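## Task

Put the cartridge marked with a wide purple band into the sealant gun, seated all the way forward in the cup of the front ring with its nozzle sticking out through that ring. The plunger rod can only be drawn back while its small thumb plate, just behind the handle, is held pushed toward the front of the gun. The loaded gun must end up resting on the table by itself, not leaning on anything. Finish by stating that you are done.

## Robot and tools

Robot: two arms, left_arm and right_arm, each with a parallel two-finger gripper and a wrist camera. Both bases sit on tilted plates joined by one frame behind them; a plate and its half of the frame count as part of that arm for the 'too close' check. Calibrated base places (scene frame): left_arm (-0.022, +0.197, +0.244) m, right_arm (+0.023, -0.246, +0.244) m.

Frame: everything (hand positions, quaternions, targets) is in the scene frame. Origin at table-top height, halfway between the nominal bases; +x points out over the table, +z up, left_arm on the +y side. Arm names do not match image left/right. Reported hand poses can be off by a few centimetres, more at long reach. A gripper's fingers point along its own +z and close along its own y. end_effector_position is the point between the pads, about 1 cm short of the fingertips.

The row: every motion command uses rows of 16 numbers, always both arms, left first: x, y, z (metres), qw, qx, qy, qz (unit quaternion, w first), opening; then the same eight for right_arm. Position and quaternion are an absolute target pose for the gripper, not an offset. Opening runs -1 (closed) to +1 (open, 0.094 m); between the ends the fingers are driven to where grip_measured would read that value. To hold an arm still, resend its last reported pose and its current opening each call; a 0 opening is a real command, not 'no change'. To keep an orientation, repeat the same quaternion rather than the drifted reported one.

execute_actions(actions, cameras): actions is a list of actions; each action is a list of 1 to 15 rows, one row per 1/30 s step, the last row held to fill 15 steps (0.5 s). Each target must lie within 0.6 m of that gripper's current position along each of its axes, or the action is refused for both arms; the first action is checked against the last reported state. An empty list just returns state and images. cameras: list of names (cam_head_left, cam_head_right, cam_high, cam_low, cam_left_wrist, cam_right_wrist); omitted/null/["all"] gives all, [] none, an unknown name voids the call.

move(target, speed, blend, opening_speed, blocking, cameras): straight-line path from each arm's Hand target to its pose in target. target is one 16-number row or a list of up to 15 rows (waypoints), with no distance limit; the whole list shares at most 10 s. speed in m/s, 0.002 to 2.9 (default 0.25), one value or one per waypoint; rotation limited to twice that in rad/s. blend in metres rounds corners at intermediate waypoints (0 = stop then continue). opening_speed (per second on the -1..+1 scale, at least 0.2) ramps the fingers gradually, useful for gentle grips. New openings in later waypoints are applied on arrival, with all arms pausing. blocking=false returns after about 0.5 s while the move continues; a new move replaces the running one. Paths ignore obstacles and the other arm; faster moves lag, overshoot and hit harder, and a target placed past a contact presses harder. Avoid paths near an arm's own base (shoulder posture can flip). The result adds a 'move:' line: done, off_target, moving, held or fault, plus limits such as paced (target clipped) or held (steps withheld). An arm not named is done, i.e. at rest within 10 mm and 2 degrees. Neither done nor off_target tells you about contact.

wait(seconds 0 to 10, cameras): let time pass holding commands; a running move continues. stop(cameras): brake the running move. zoom_image(camera, region=[x0,y0,x1,y1] pixels, max 504x504): closer look at that camera's latest image. read_manual(section='licences'): licence text only. finished_scene(scene=1 or 2): ends the current scene irreversibly; call it only when the goal holds without the robot.

Control details: each step the commanded orientation is clipped to within 40 degrees of the measured one; one action may fall short, so continue in the next. Friction and weight can leave a hand a centimetre or more off target in free air. Results report end_effector_position, end_effector_quat_wxyz, Hand target, Tool commands, joint positions (gripper's last value = opening in metres), joint velocities ('within noise' when still), joint torques (noisy, offset; joints 1 to 3 wrap at ±28 N m), grip_measured (same scale as opening; can read ~2.7 mm wide when empty, up to ~3 mm narrow on a hard part, narrower on round ones) and grip_effort_nm (negative closing; not pad force). A squeeze reaches full force about 0.05 below the first-touch reading (0.11+ for small/round parts). Release by commanding well above grip_measured.

Gun task hints: one gripper must keep the thumb plate pressed toward the gun's front while the rod is drawn back; place the cartridge, push it into the front cup with nozzle through the ring, then let the gun rest flat on the table.

Avoid: dropping or releasing moving parts, anything leaving the table, slams and hard pushes, grippers or arms pressing on each other (can end the scene), closing on the other arm's fingers. Watch for MOTOR HOT (75 °C); at 90 °C an over-temperature fault folds that arm for the rest of the scene, at 100 °C it collapses; reduce long holds, stretched poses and pushing toward unreachable targets. A loose object may occasionally be nudged by an outside force.

Each tool is called after "Emit:" as name([rows], argument=value, ...), one row to a line, values as JSON.

## Session

Emit:
execute_actions(actions=[])

Scene clock: 0.00 s.
left_arm: end_effector_position=(+0.2194, +0.2243, +0.3562) grip_measured=+1.000 grip_effort_nm=n/a end_effector_quat_wxyz=(+0.294, -0.383, +0.852, +0.202) | right_arm: end_effector_position=(+0.1937, -0.4206, +0.1543) grip_measured=+1.000 grip_effort_nm=n/a end_effector_quat_wxyz=(+0.135, -0.412, +0.901, +0.013)
Joint positions: left_arm=[-0.677 1.308 0.854 -1.254 -0.93 -1.587 0.094] | right_arm=[-1.052 1.603 0.542 -0.294 -0.3 -1.864 0.094]
Joint velocities: within noise
Joint torques (N m): no reading
Heat: left arm: 30 °C; right arm: 35 °C.
Hand target: left_arm +0.2225, +0.2245, +0.3616; +0.303, -0.384, +0.849, +0.198 | right_arm +0.1962, -0.4214, +0.1567; +0.140, -0.412, +0.900, +0.011
Tool commands: left_gripper/opening=+1.0 right_gripper/opening=+1.0

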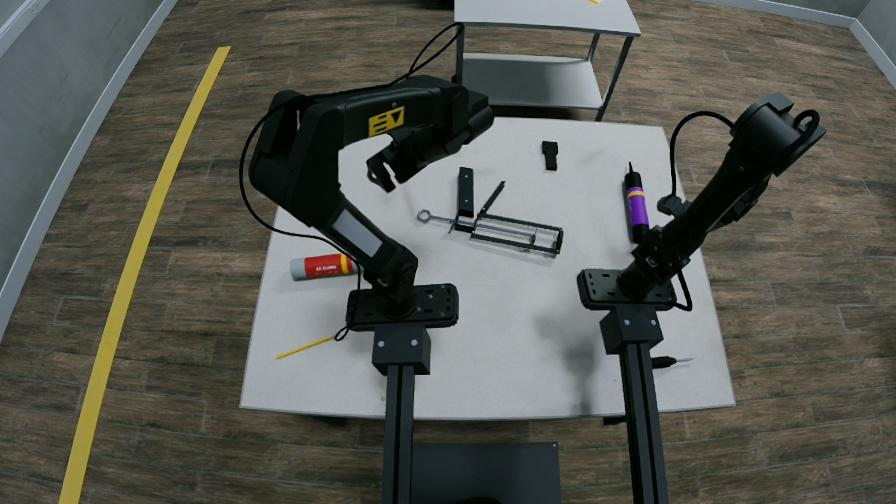

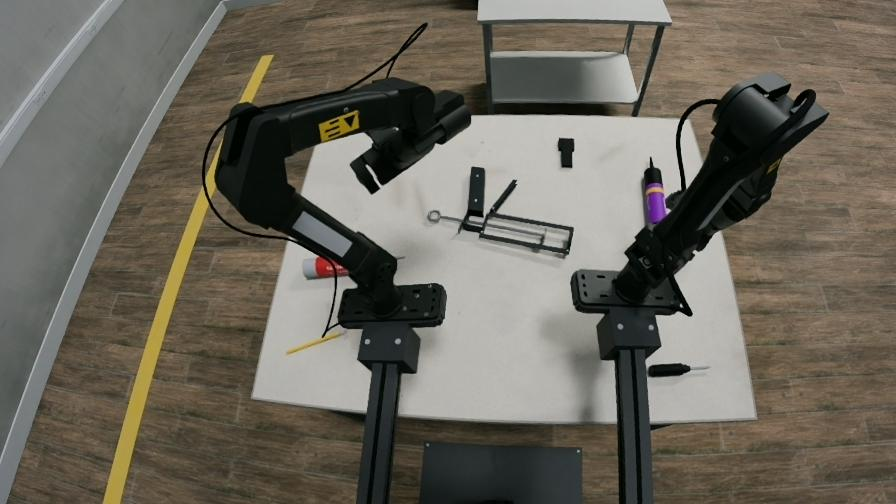

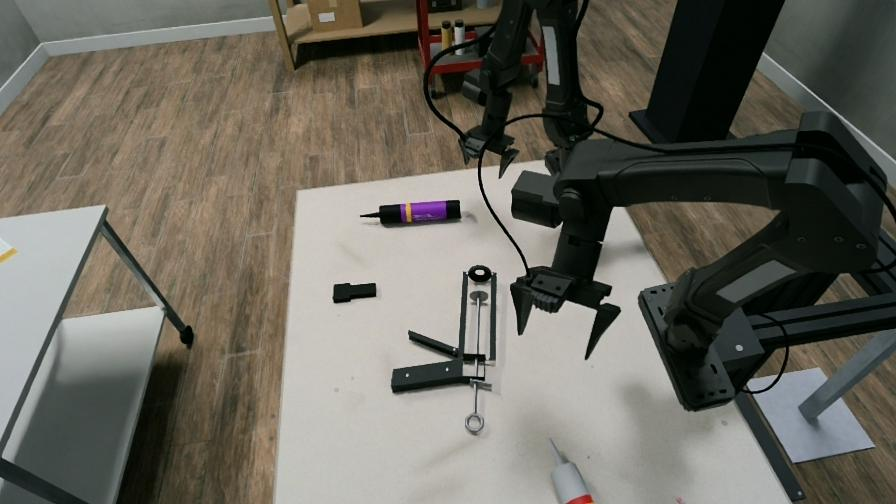

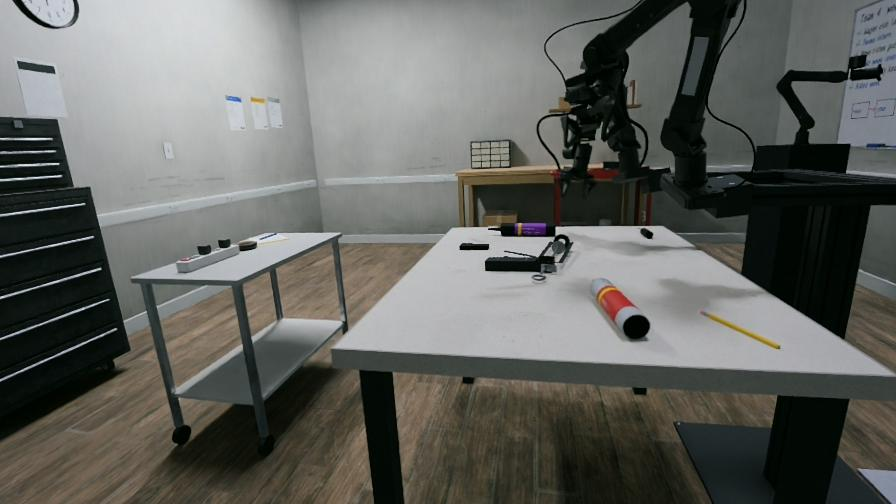

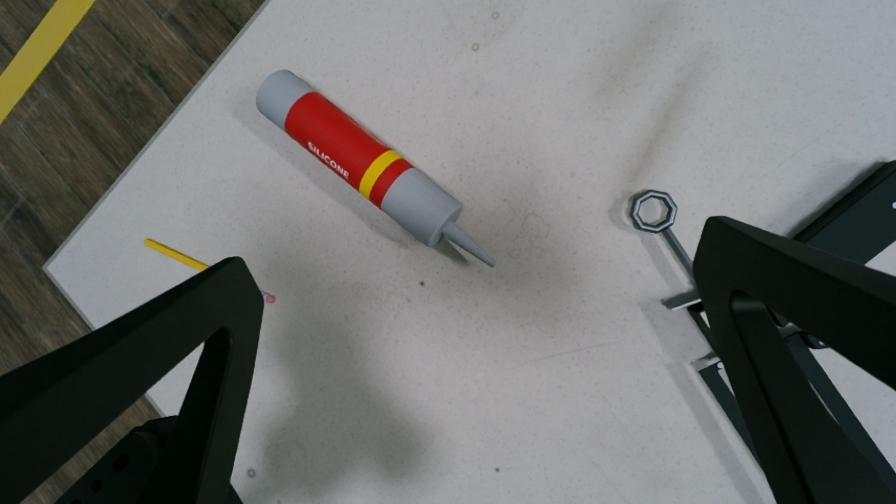

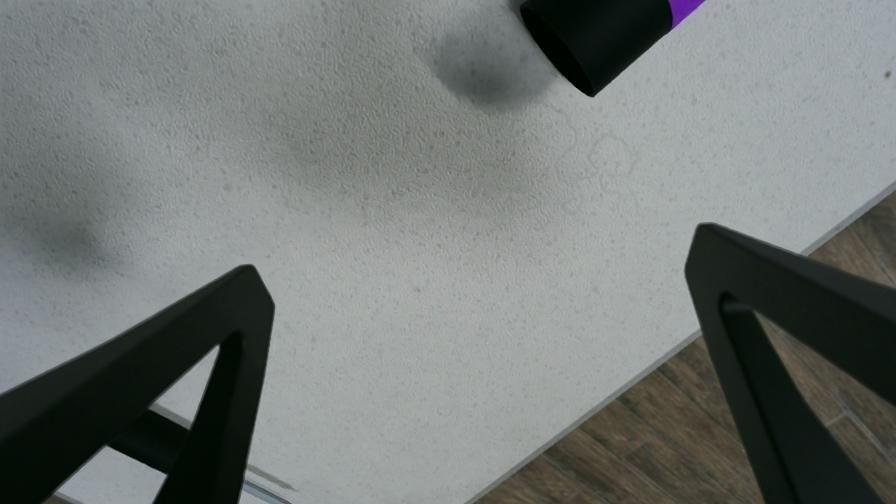

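Emit:
zoom_image(camera="cam_high", region=[380, 250, 520, 440])

Emit:
zoom_image(camera="cam_head_right", region=[420, 150, 600, 270])

Emit:
zoom_image(camera="cam_low", region=[440, 210, 660, 350])

Scaled by 2.653 from the camera's 896x504 image, which has a finer 1280x720 frame.

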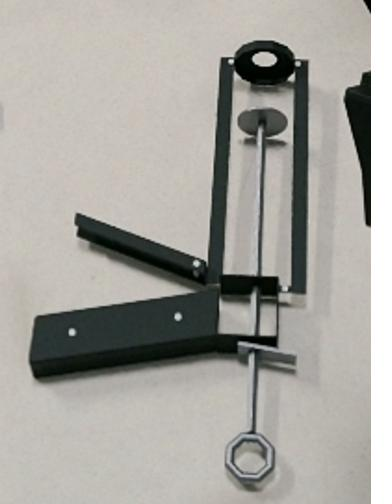

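Scaled by 2.800 from the camera's 896x504 image, which has a finer 1280x720 frame.

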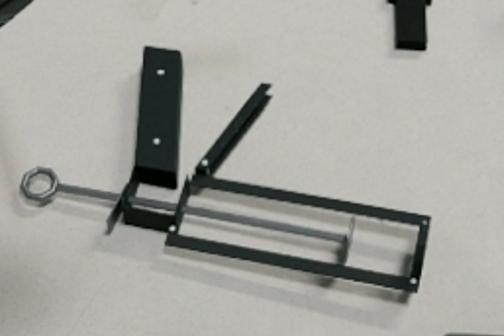

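Scaled by 2.291 from the camera's 896x504 image, which has a finer 1280x720 frame.

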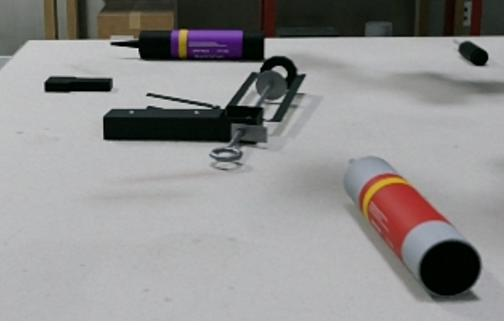

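Emit:
move(target=[0.30,0.03,0.26,0.343,-0.058,0.937,-0.017,1,0.30,-0.33,0.26,0.343,-0.058,0.937,-0.017,1])

Scene clock: 34.40 s.
left_arm: end_effector_position=(+0.2995, +0.0291, +0.2653) grip_measured=+1.000 grip_effort_nm=-0.002 end_effector_quat_wxyz=(+0.344, -0.061, +0.937, -0.021) | right_arm: end_effector_position=(+0.2949, -0.3301, +0.2548) grip_measured=+1.000 grip_effort_nm=0.022 end_effector_quat_wxyz=(+0.328, -0.056, +0.943, -0.011)
Joint positions: left_arm=[-0.819 1.666 0.689 -0.029 -0.664 -0.677 0.094] | right_arm=[-0.458 0.977 0.308 -0.109 -0.198 -0.509 0.094]
Joint velocities: within noise
Joint torques (N m): left_arm=[-1.16 -3.73 5.15 1.28 -0.17 0.12] | right_arm=[1.22 -3.4 5.9 1.67 -0.11 0.1]
Heat: left arm: 31 °C; right arm: 35 °C.
Hand target: left_arm +0.2999, +0.0301, +0.2601; +0.343, -0.058, +0.937, -0.017 | right_arm +0.2998, -0.3299, +0.2601; +0.343, -0.058, +0.937, -0.017
Off the commanded pose: left_arm 0.005 m, 1 deg | right_arm 0.007 m, 2 deg.
move: done

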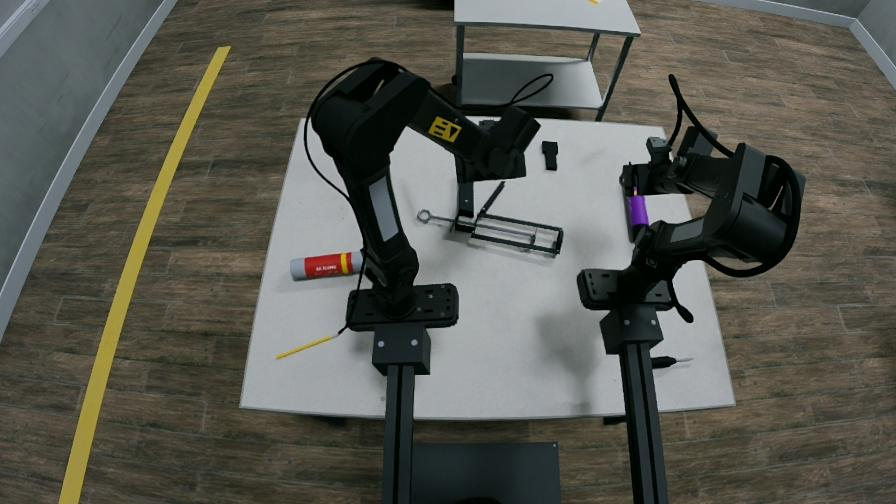

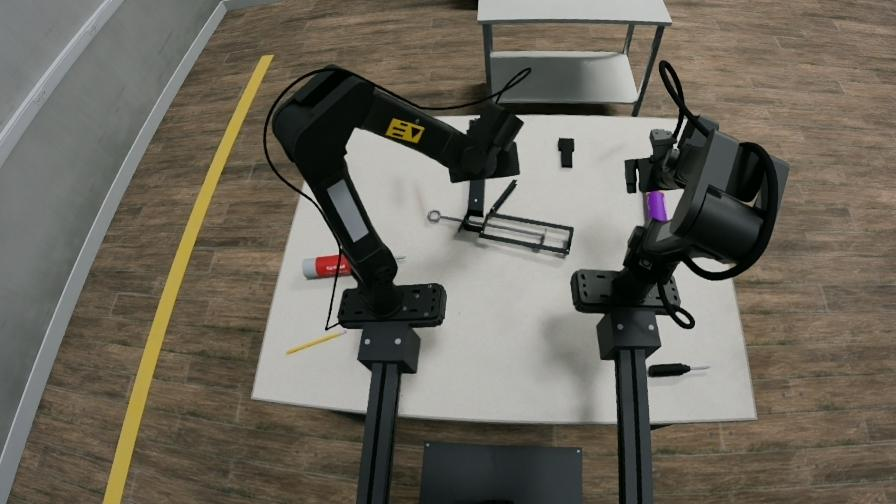

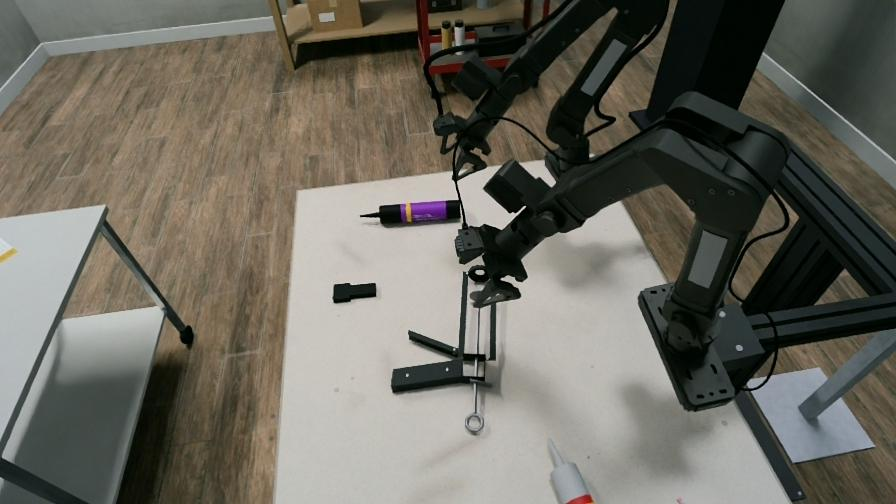

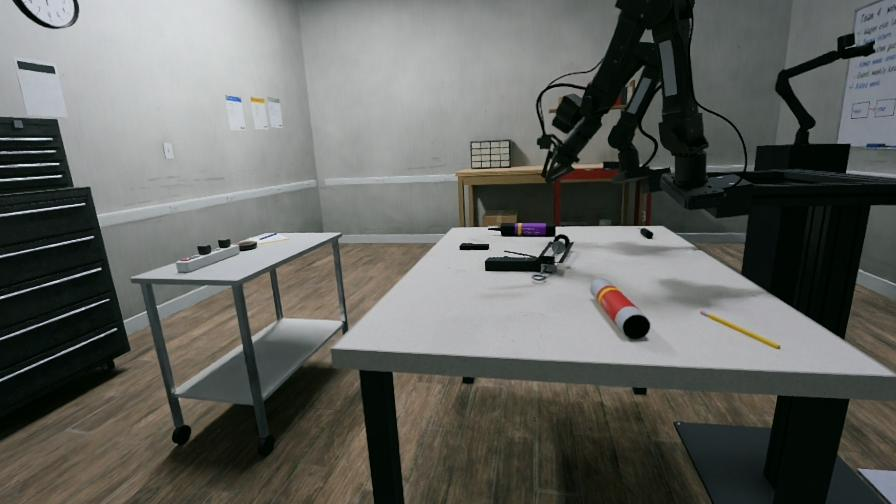

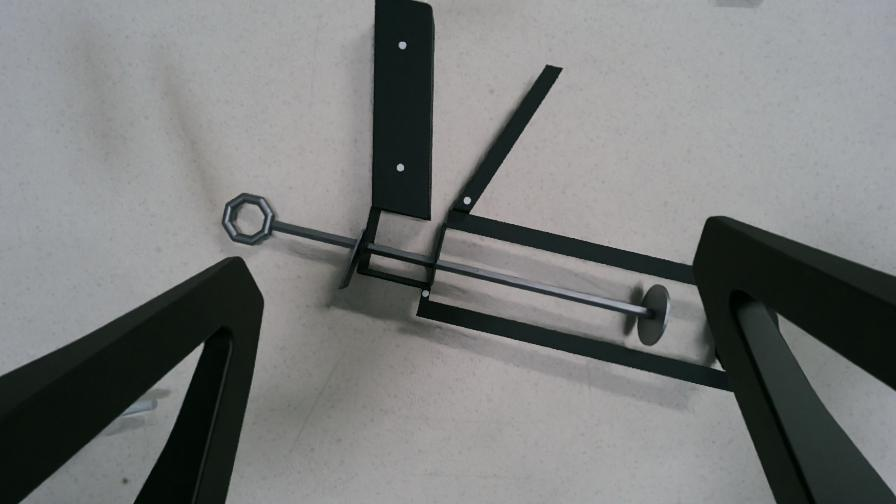

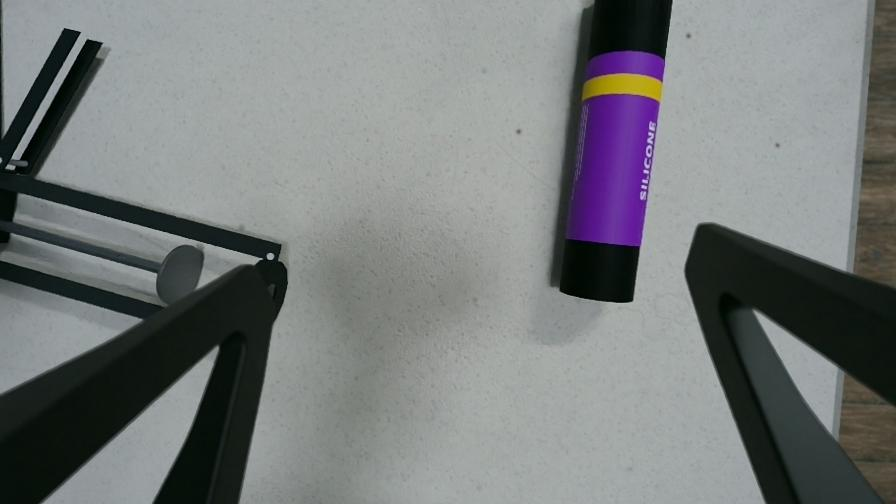

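Emit:
zoom_image(camera="cam_left_wrist", region=[210, 180, 460, 330])

Emit:
zoom_image(camera="cam_right_wrist", region=[0, 140, 300, 340])

Scaled by 2.016 from the camera's 896x504 image, which has a finer 1280x720 frame.

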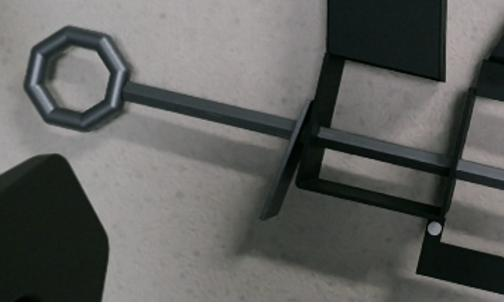

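Scaled by 1.680 from the camera's 896x504 image, which has a finer 1280x720 frame.

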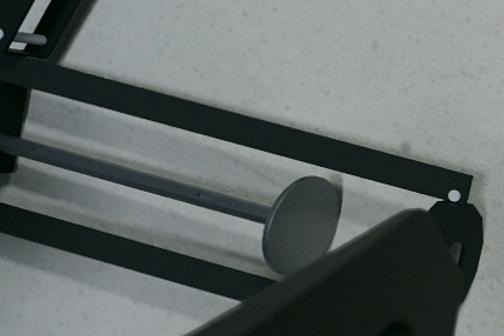

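Emit:
move(target=[0.22,0.06,0.13,0.699,-0.046,0.712,-0.039,1,0.18,-0.20,0.13,0.699,-0.046,0.712,-0.039,1], cameras=["cam_left_wrist","cam_right_wrist","cam_head_left"])

Scene clock: 70.70 s.
left_arm: end_effector_position=(+0.2201, +0.0618, +0.1265) grip_measured=+1.000 grip_effort_nm=-0.002 end_effector_quat_wxyz=(+0.578, -0.122, +0.802, +0.088) | right_arm: end_effector_position=(+0.1505, -0.2030, +0.1192) grip_measured=+1.000 grip_effort_nm=0.022 end_effector_quat_wxyz=(+0.198, -0.128, +0.934, +0.270)
Joint positions: left_arm=[-1.11 2.864 0.531 1.502 -1.365 -0.698 0.094] | right_arm=[-0.687 2.128 0.007 0.634 -0.627 -0.959 0.094]
Joint velocities: within noise
Joint torques (N m): left_arm=[-2.78 -4.77 -0.92 1.71 -0.45 -0.12] | right_arm=[1.24 -5.08 -2.61 0.03 -0.44 0.01]
Heat: left arm: 31 °C; right arm: 36 °C.
Hand target: left_arm +0.2194, +0.0600, +0.1301; +0.589, -0.146, +0.792, +0.069 | right_arm +0.1540, -0.2019, +0.1216; +0.206, -0.134, +0.930, +0.272
Off the commanded pose: left_arm 0.004 m, 24 deg | right_arm 0.032 m, 74 deg; orientation clipped.
joint sent to its limit (left arm) — joint 4 (wrist pitch), upper limit. The joint targets are off in orientation, not in position.
move: held (right_arm; a check stopped the path), off_target (left_arm); limits=paced,held
pose unreachable (right arm): on one or more control steps of this call, first in action 0 (counted from 0), this arm could not follow its commanded pose, so it was not sent that pose on those steps. It may still have moved: this result reports where it is.
cause: moving toward the commanded pose would bring two parts of the arm too close to each other (its wrist (the part past joint 5) and its base or mounting, with joints 1 (waist) to 5 (wrist yaw) between them).
Images, in order (width x height): cam_head_left 896x504, cam_left_wrist 896x504, cam_right_wrist 896x504.

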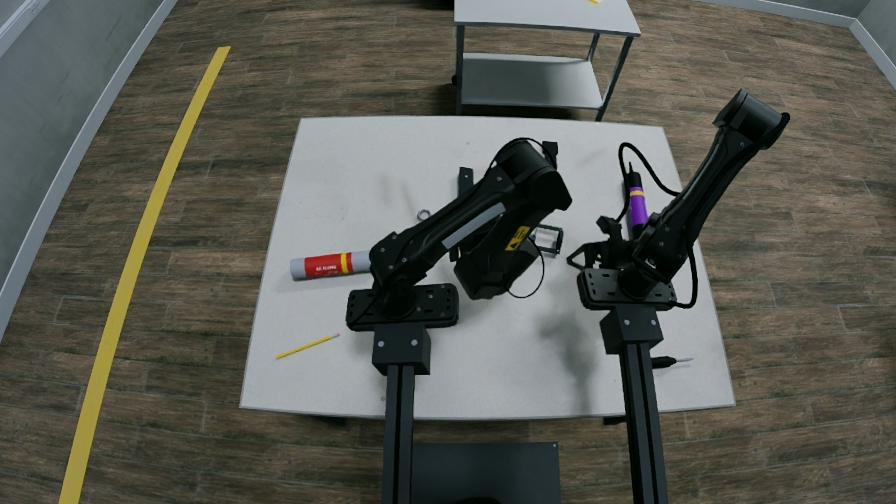

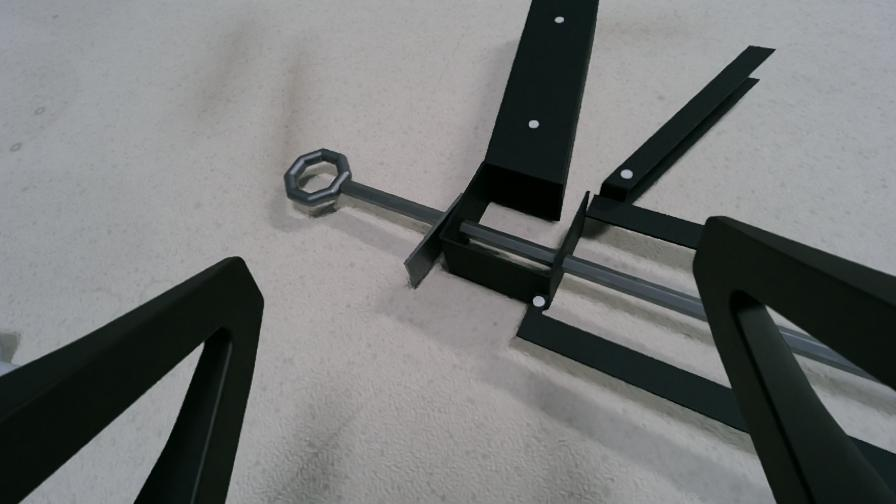

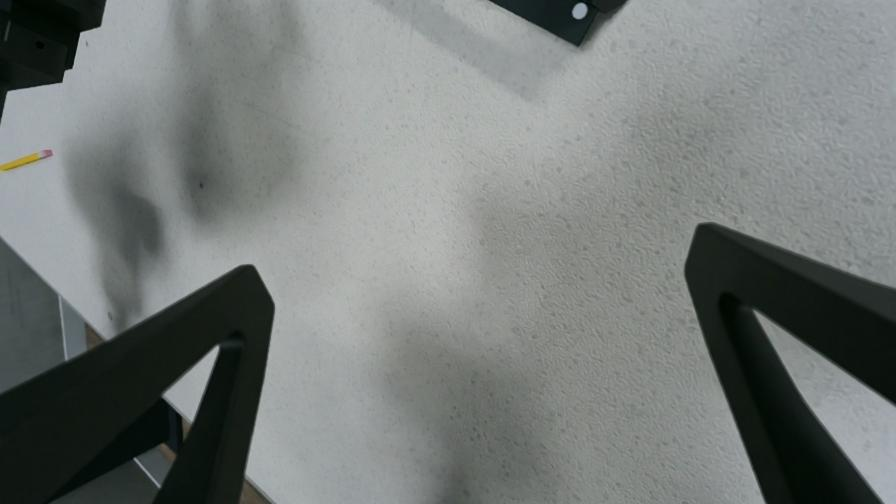

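Emit:
zoom_image(camera="cam_left_wrist", region=[380, 130, 660, 330])

Emit:
move(target=[0.22,0.06,0.16,0.589,-0.146,0.792,0.069,1,0.25,-0.20,0.18,0.343,-0.058,0.937,-0.017,1], cameras=["cam_low","cam_right_wrist","cam_head_left"])

Emit:
zoom_image(camera="cam_low", region=[470, 210, 600, 290])

Scaled by 1.800 from the camera's 896x504 image, which has a finer 1280x720 frame.

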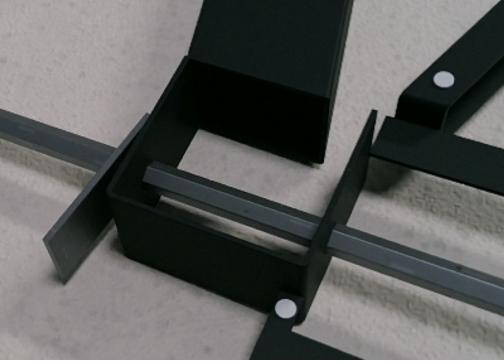

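Scene clock: 83.13 s.
left_arm: end_effector_position=(+0.2195, +0.0632, +0.1499) grip_measured=+1.000 grip_effort_nm=-0.002 end_effector_quat_wxyz=(+0.582, -0.137, +0.798, +0.076) | right_arm: end_effector_position=(+0.2483, -0.2003, +0.1777) grip_measured=+1.000 grip_effort_nm=0.017 end_effector_quat_wxyz=(+0.311, -0.060, +0.948, -0.026)
Joint positions: left_arm=[-1.132 2.736 0.466 1.39 -1.381 -0.791 0.094] | right_arm=[0.458 1.54 0.011 0.615 0.467 0.16 0.094]
Joint velocities: within noise
Joint torques (N m): left_arm=[-2.91 -8.98 -1.7 0.93 -0.47 -0.16] | right_arm=[1.78 -2.09 2.39 1.63 0.25 0.1]
Heat: left arm: 31 °C; right arm: 35 °C.
Hand target: left_arm +0.2201, +0.0602, +0.1596; +0.589, -0.146, +0.792, +0.068 | right_arm +0.2504, -0.1996, +0.1802; +0.321, -0.055, +0.945, -0.027
Off the commanded pose: left_arm 0.011 m, 2 deg | right_arm 0.003 m, 4 deg.
joint sent to its limit (right arm) — joint 3 (elbow), lower limit, where the elbow is as bent as it goes. The joint targets are off in orientation, not in position.
move: off_target (left_arm, right_arm)
Images, in order (width x height): cam_head_left 896x504, cam_low 896x504, cam_right_wrist 896x504.

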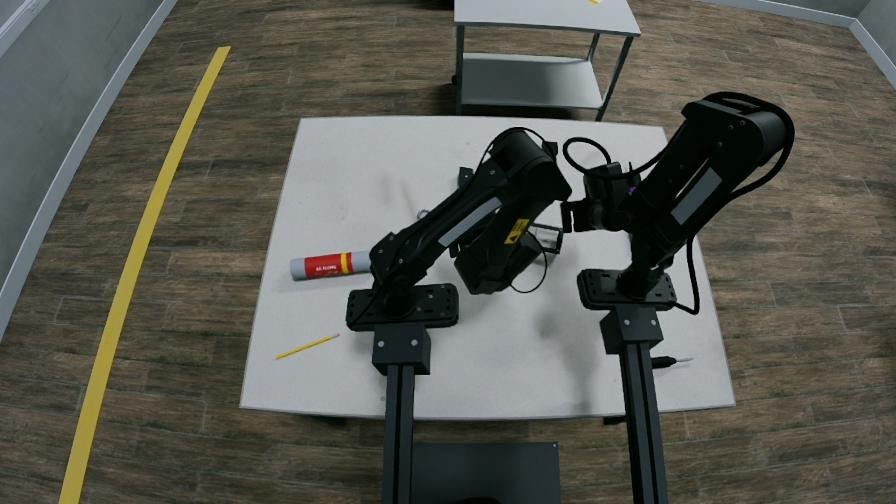

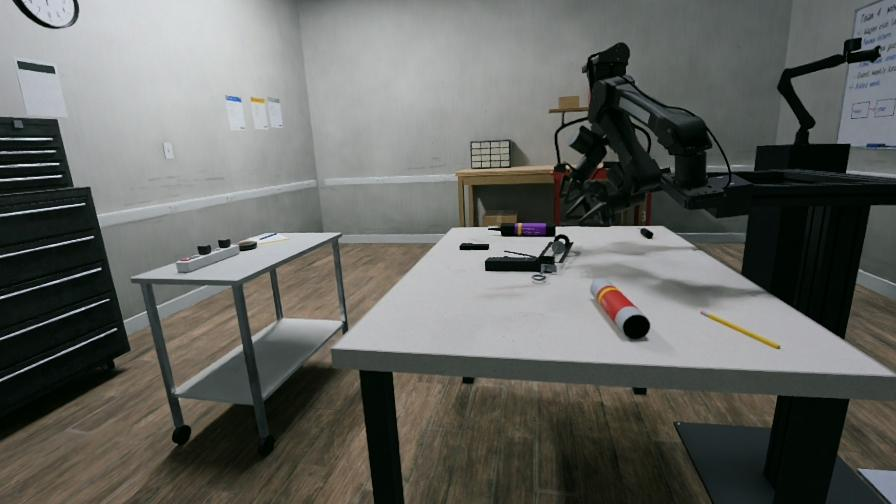

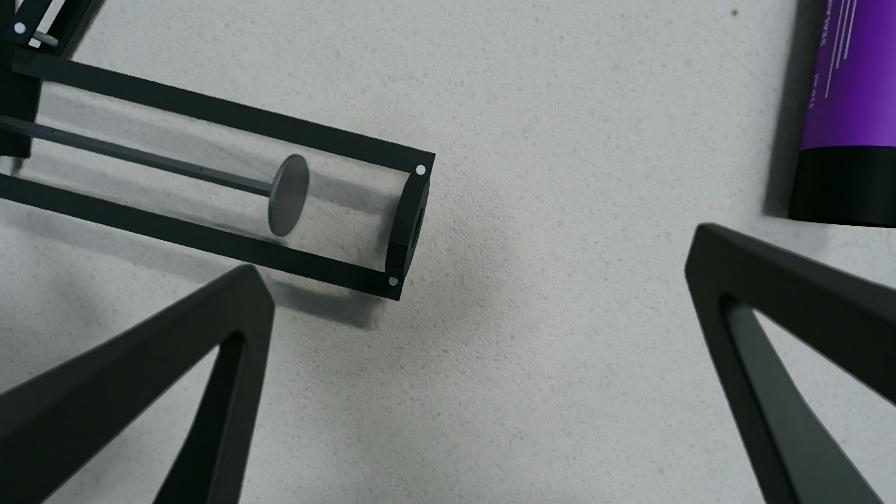

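Scaled by 3.877 from the camera's 896x504 image, which has a finer 1280x720 frame.

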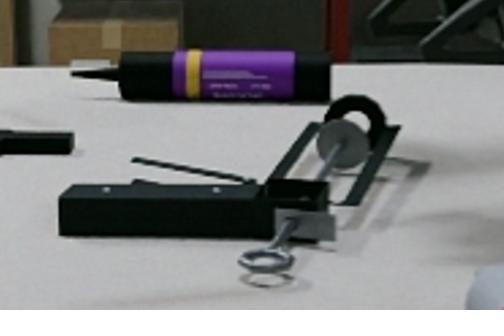

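Emit:
move(target=[0.33,0.175,0.10,-0.102,-0.618,0.775,-0.081,0.4,0.25,-0.20,0.18,0.321,-0.055,0.945,-0.027,1], cameras=["cam_left_wrist","cam_high","cam_low","cam_head_left"])

Scene clock: 130.43 s.
left_arm: end_effector_position=(+0.3320, +0.1767, +0.1049) grip_measured=+0.403 grip_effort_nm=-0.134 end_effector_quat_wxyz=(-0.090, -0.617, +0.777, -0.085) | right_arm: end_effector_position=(+0.2485, -0.2004, +0.1778) grip_measured=+1.000 grip_effort_nm=0.022 end_effector_quat_wxyz=(+0.311, -0.059, +0.948, -0.027)
Joint positions: left_arm=[0.025 2.187 1.141 -0.438 0.083 -1.297 0.066] | right_arm=[0.458 1.54 0.011 0.616 0.468 0.16 0.094]
Joint velocities: within noise
Joint torques (N m): left_arm=[-1.68 -6.64 5.52 0.02 0.15 -0.02] | right_arm=[1.7 -2.33 2.47 1.59 0.26 0.1]
Heat: left arm: 33 °C; right arm: 33 °C.
Hand target: left_arm +0.3299, +0.1751, +0.1000; -0.102, -0.618, +0.775, -0.081 | right_arm +0.2501, -0.1999, +0.1801; +0.320, -0.055, +0.945, -0.027
Off the commanded pose: left_arm 0.006 m, 2 deg | right_arm 0.003 m, 1 deg.
joint sent to its limit (right arm) — joint 3 (elbow), lower limit, where the elbow is as bent as it goes. The joint targets still meet the commanded pose.
move: done
Images, in order (width x height): cam_head_left 896x504, cam_high 896x504, cam_low 896x504, cam_left_wrist 896x504.

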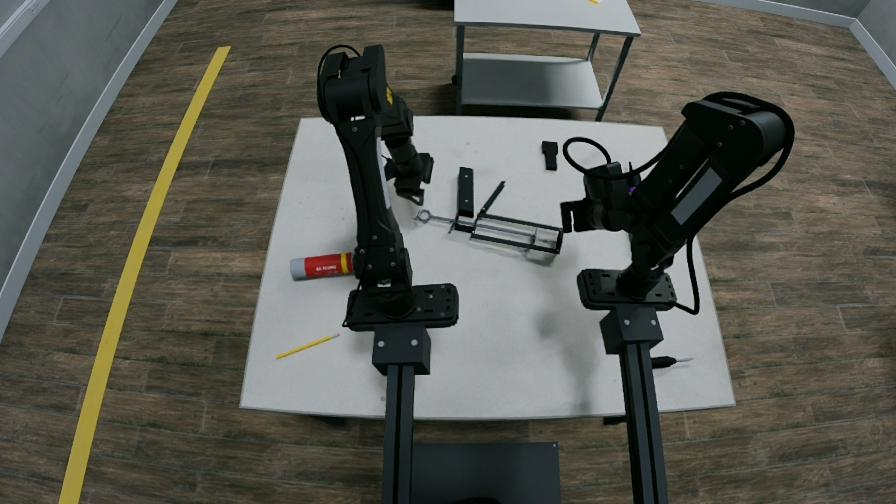

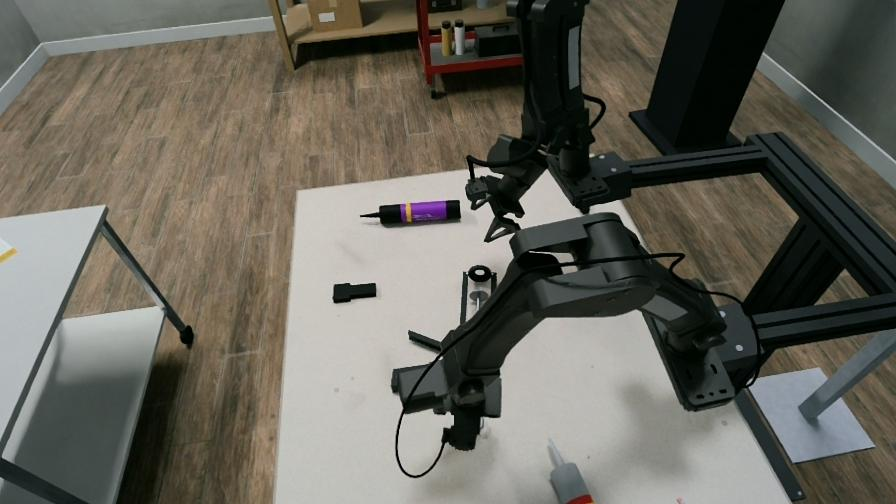

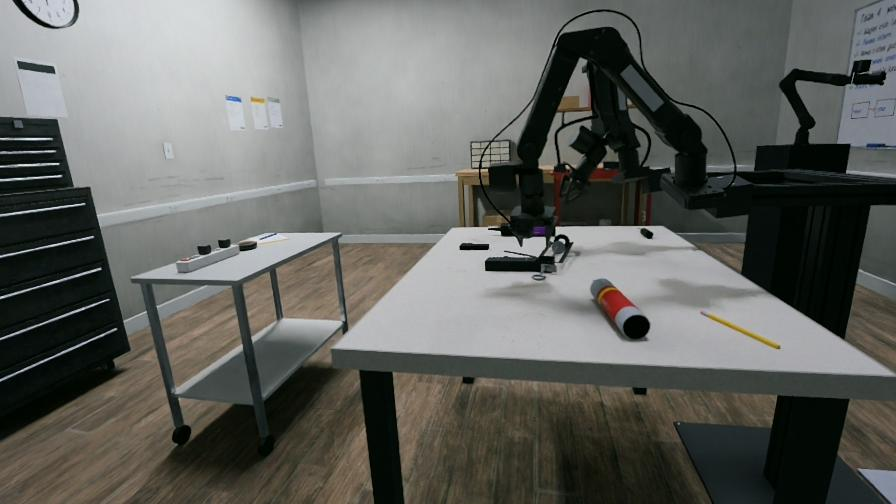

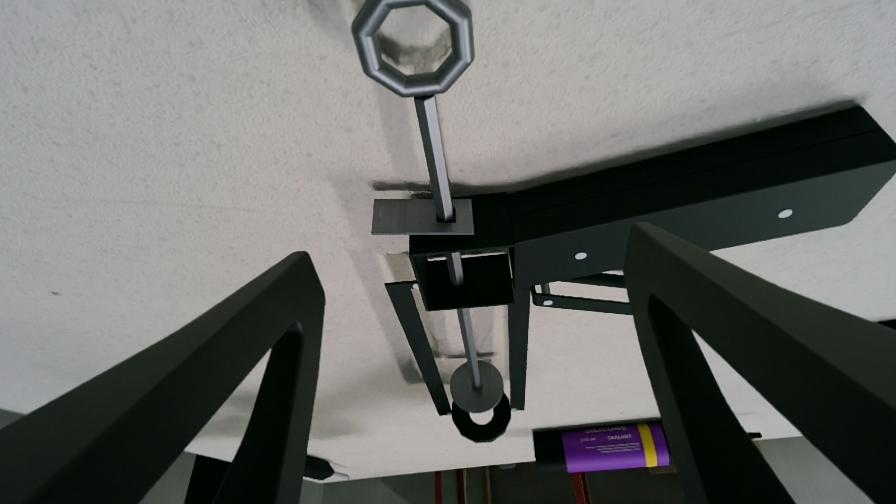

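Emit:
zoom_image(camera="cam_left_wrist", region=[340, 170, 620, 460])

Scaled by 1.738 from the camera's 896x504 image, which has a finer 1280x720 frame.

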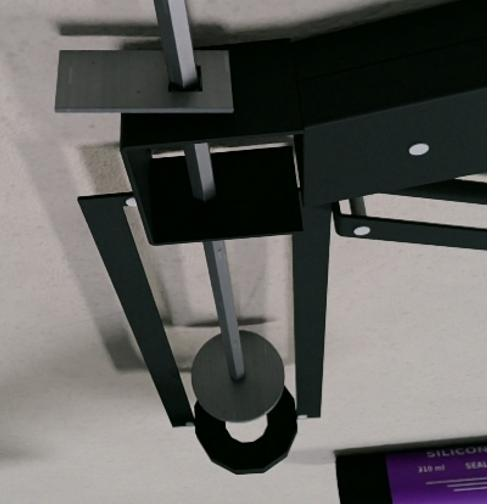

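Emit:
move(target=[0.326,0.180,0.040,-0.102,-0.618,0.775,-0.081,0.3,0.25,-0.20,0.18,0.321,-0.055,0.945,-0.027,1], cameras=["cam_left_wrist","cam_low"])

Emit:
zoom_image(camera="cam_low", region=[470, 210, 600, 290])

Scene clock: 141.63 s.
left_arm: end_effector_position=(+0.3226, +0.1804, +0.0455) grip_measured=+0.303 grip_effort_nm=-0.139 end_effector_quat_wxyz=(-0.103, -0.621, +0.773, -0.076) | right_arm: end_effector_position=(+0.2485, -0.2004, +0.1778) grip_measured=+1.000 grip_effort_nm=0.022 end_effector_quat_wxyz=(+0.311, -0.059, +0.948, -0.027)
Joint positions: left_arm=[0.063 2.377 1.172 -0.313 0.086 -1.271 0.061] | right_arm=[0.458 1.54 0.011 0.616 0.468 0.16 0.094]
Joint velocities: within noise
Joint torques (N m): left_arm=[-1.46 -7.27 4.08 0.24 0.17 0.13] | right_arm=[1.74 -2.33 2.52 1.62 0.27 0.1]
Heat: left arm: 32 °C; right arm: 33 °C.
Hand target: left_arm +0.3259, +0.1800, +0.0401; -0.102, -0.618, +0.775, -0.081 | right_arm +0.2501, -0.1999, +0.1801; +0.320, -0.055, +0.945, -0.027
Off the commanded pose: left_arm 0.006 m, 1 deg | right_arm 0.003 m, 1 deg.
joint sent to its limit (right arm) — joint 3 (elbow), lower limit, where the elbow is as bent as it goes. The joint targets still meet the commanded pose.
move: done
Images, in order (width x height): cam_low 896x504, cam_left_wrist 896x504.

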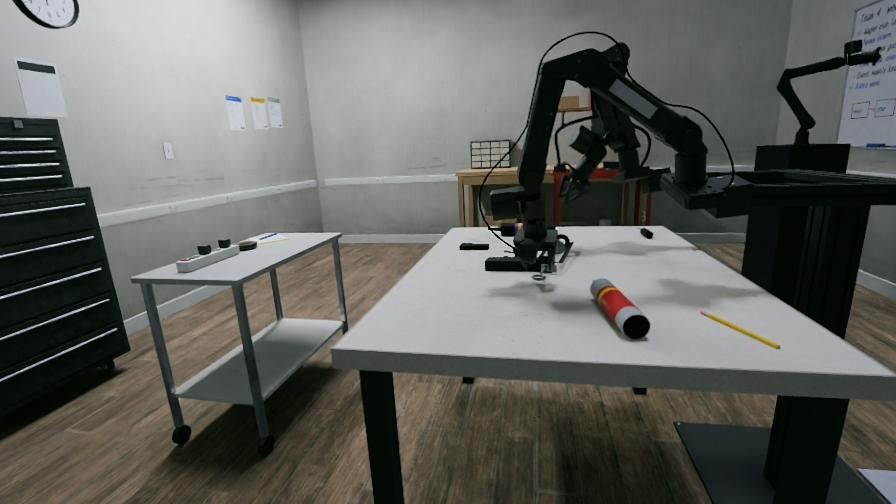

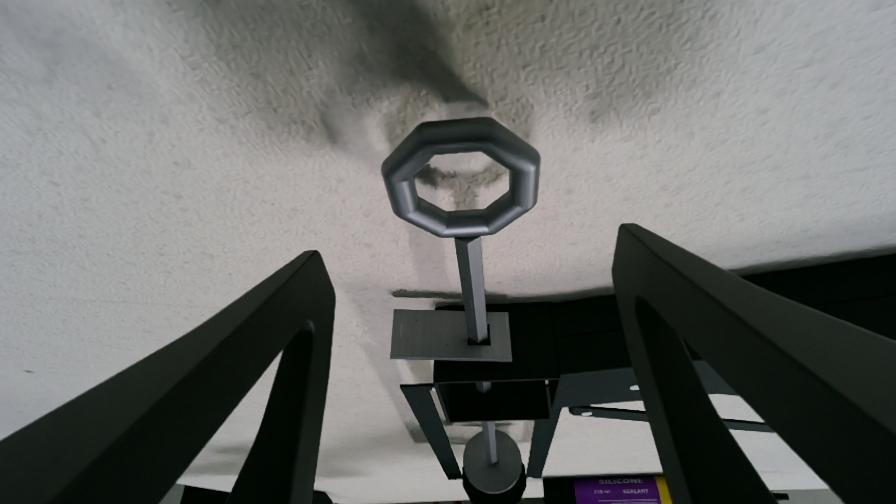

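Scaled by 3.877 from the camera's 896x504 image, which has a finer 1280x720 frame.

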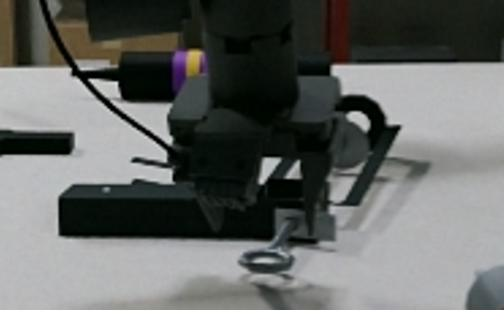

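Emit:
move(target=[0.326,0.180,0.040,-0.102,-0.618,0.775,-0.081,0.3,0.284,0.0765,0.11,0,0.112,0.994,0,0.6])

Scene clock: 153.87 s.
left_arm: end_effector_position=(+0.3229, +0.1804, +0.0454) grip_measured=+0.303 grip_effort_nm=-0.134 end_effector_quat_wxyz=(-0.103, -0.621, +0.773, -0.076) | right_arm: end_effector_position=(+0.2893, +0.0706, +0.1112) grip_measured=+0.603 grip_effort_nm=-0.120 end_effector_quat_wxyz=(+0.004, +0.116, +0.993, +0.003)
Joint positions: left_arm=[0.063 2.377 1.172 -0.312 0.087 -1.271 0.061] | right_arm=[0.846 2.51 1.51 -0.601 0.208 1.124 0.075]
Joint velocities: within noise
Joint torques (N m): left_arm=[-1.54 -7.23 4.31 0.23 0.18 0.17] | right_arm=[4.19 -10.18 6.9 0.11 -0.03 0.1]
Heat: left arm: 32 °C; right arm: 33 °C.
Hand target: left_arm +0.3259, +0.1800, +0.0401; -0.102, -0.618, +0.775, -0.081 | right_arm +0.2840, +0.0764, +0.1101; +0.000, +0.112, +0.994, +0.000
Off the commanded pose: left_arm 0.006 m, 1 deg | right_arm 0.008 m, 1 deg.
move: done

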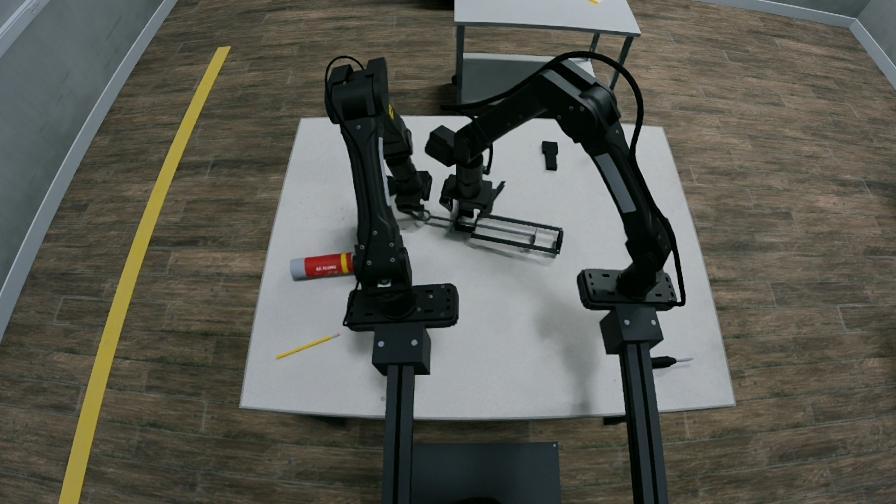

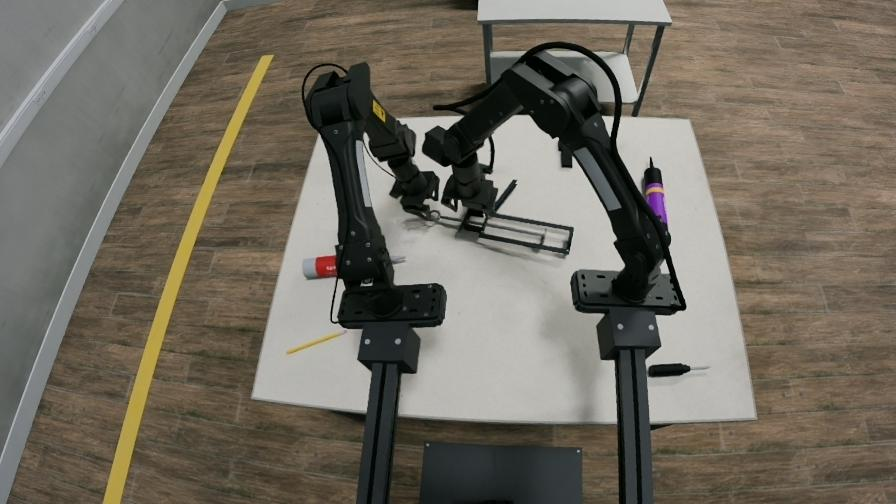

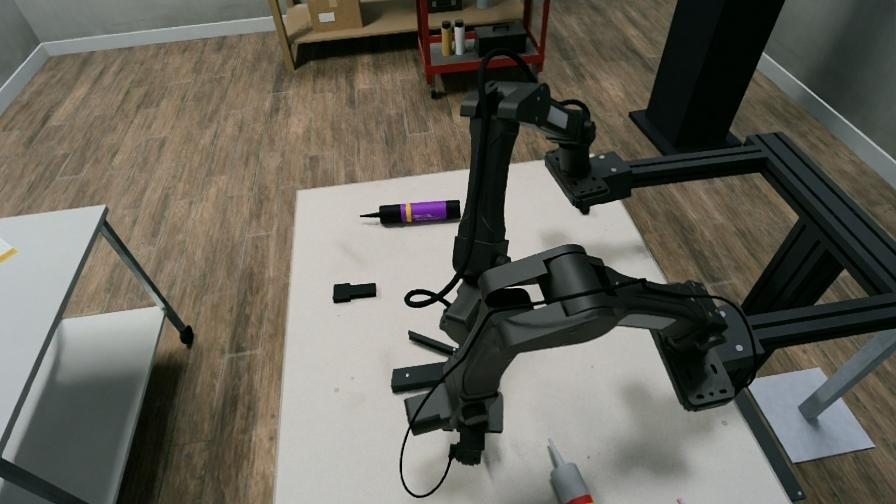

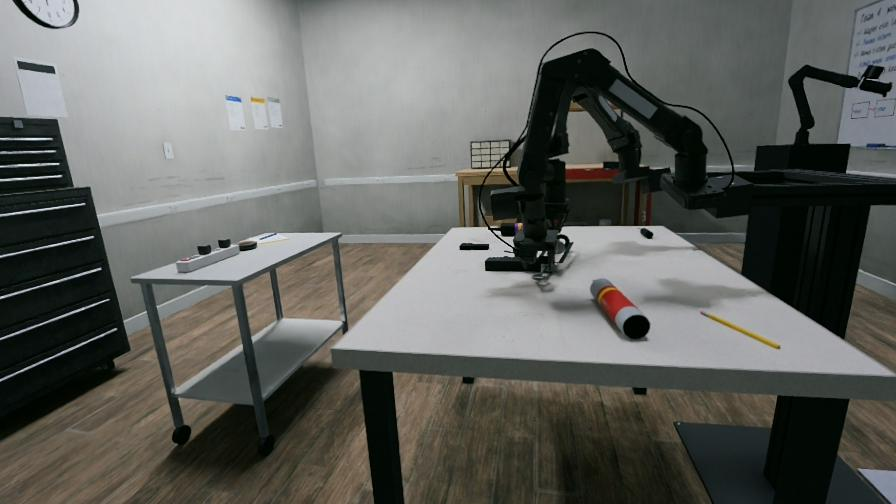

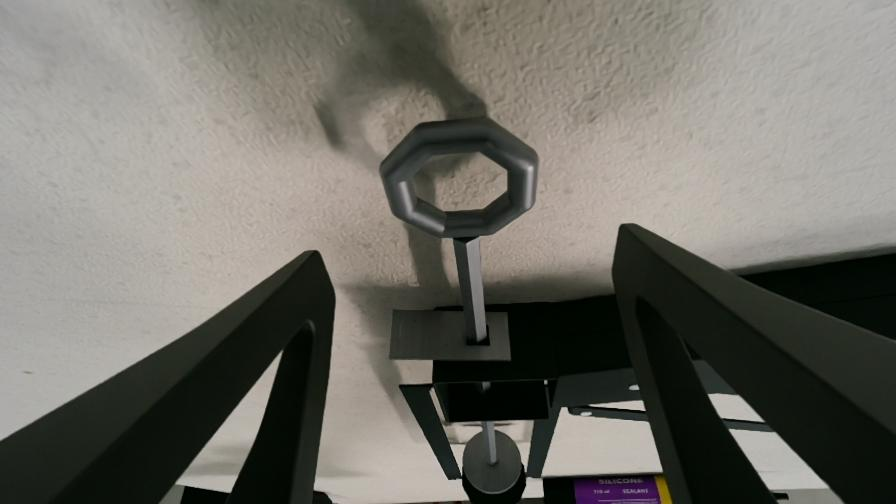

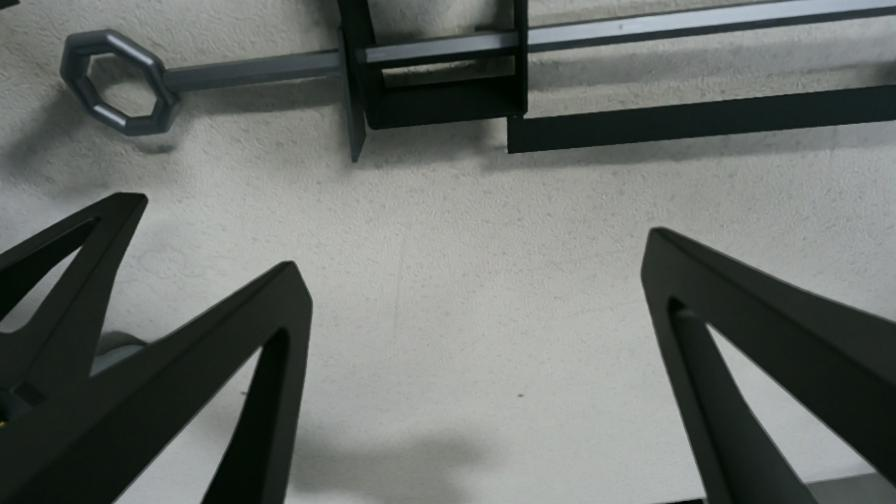

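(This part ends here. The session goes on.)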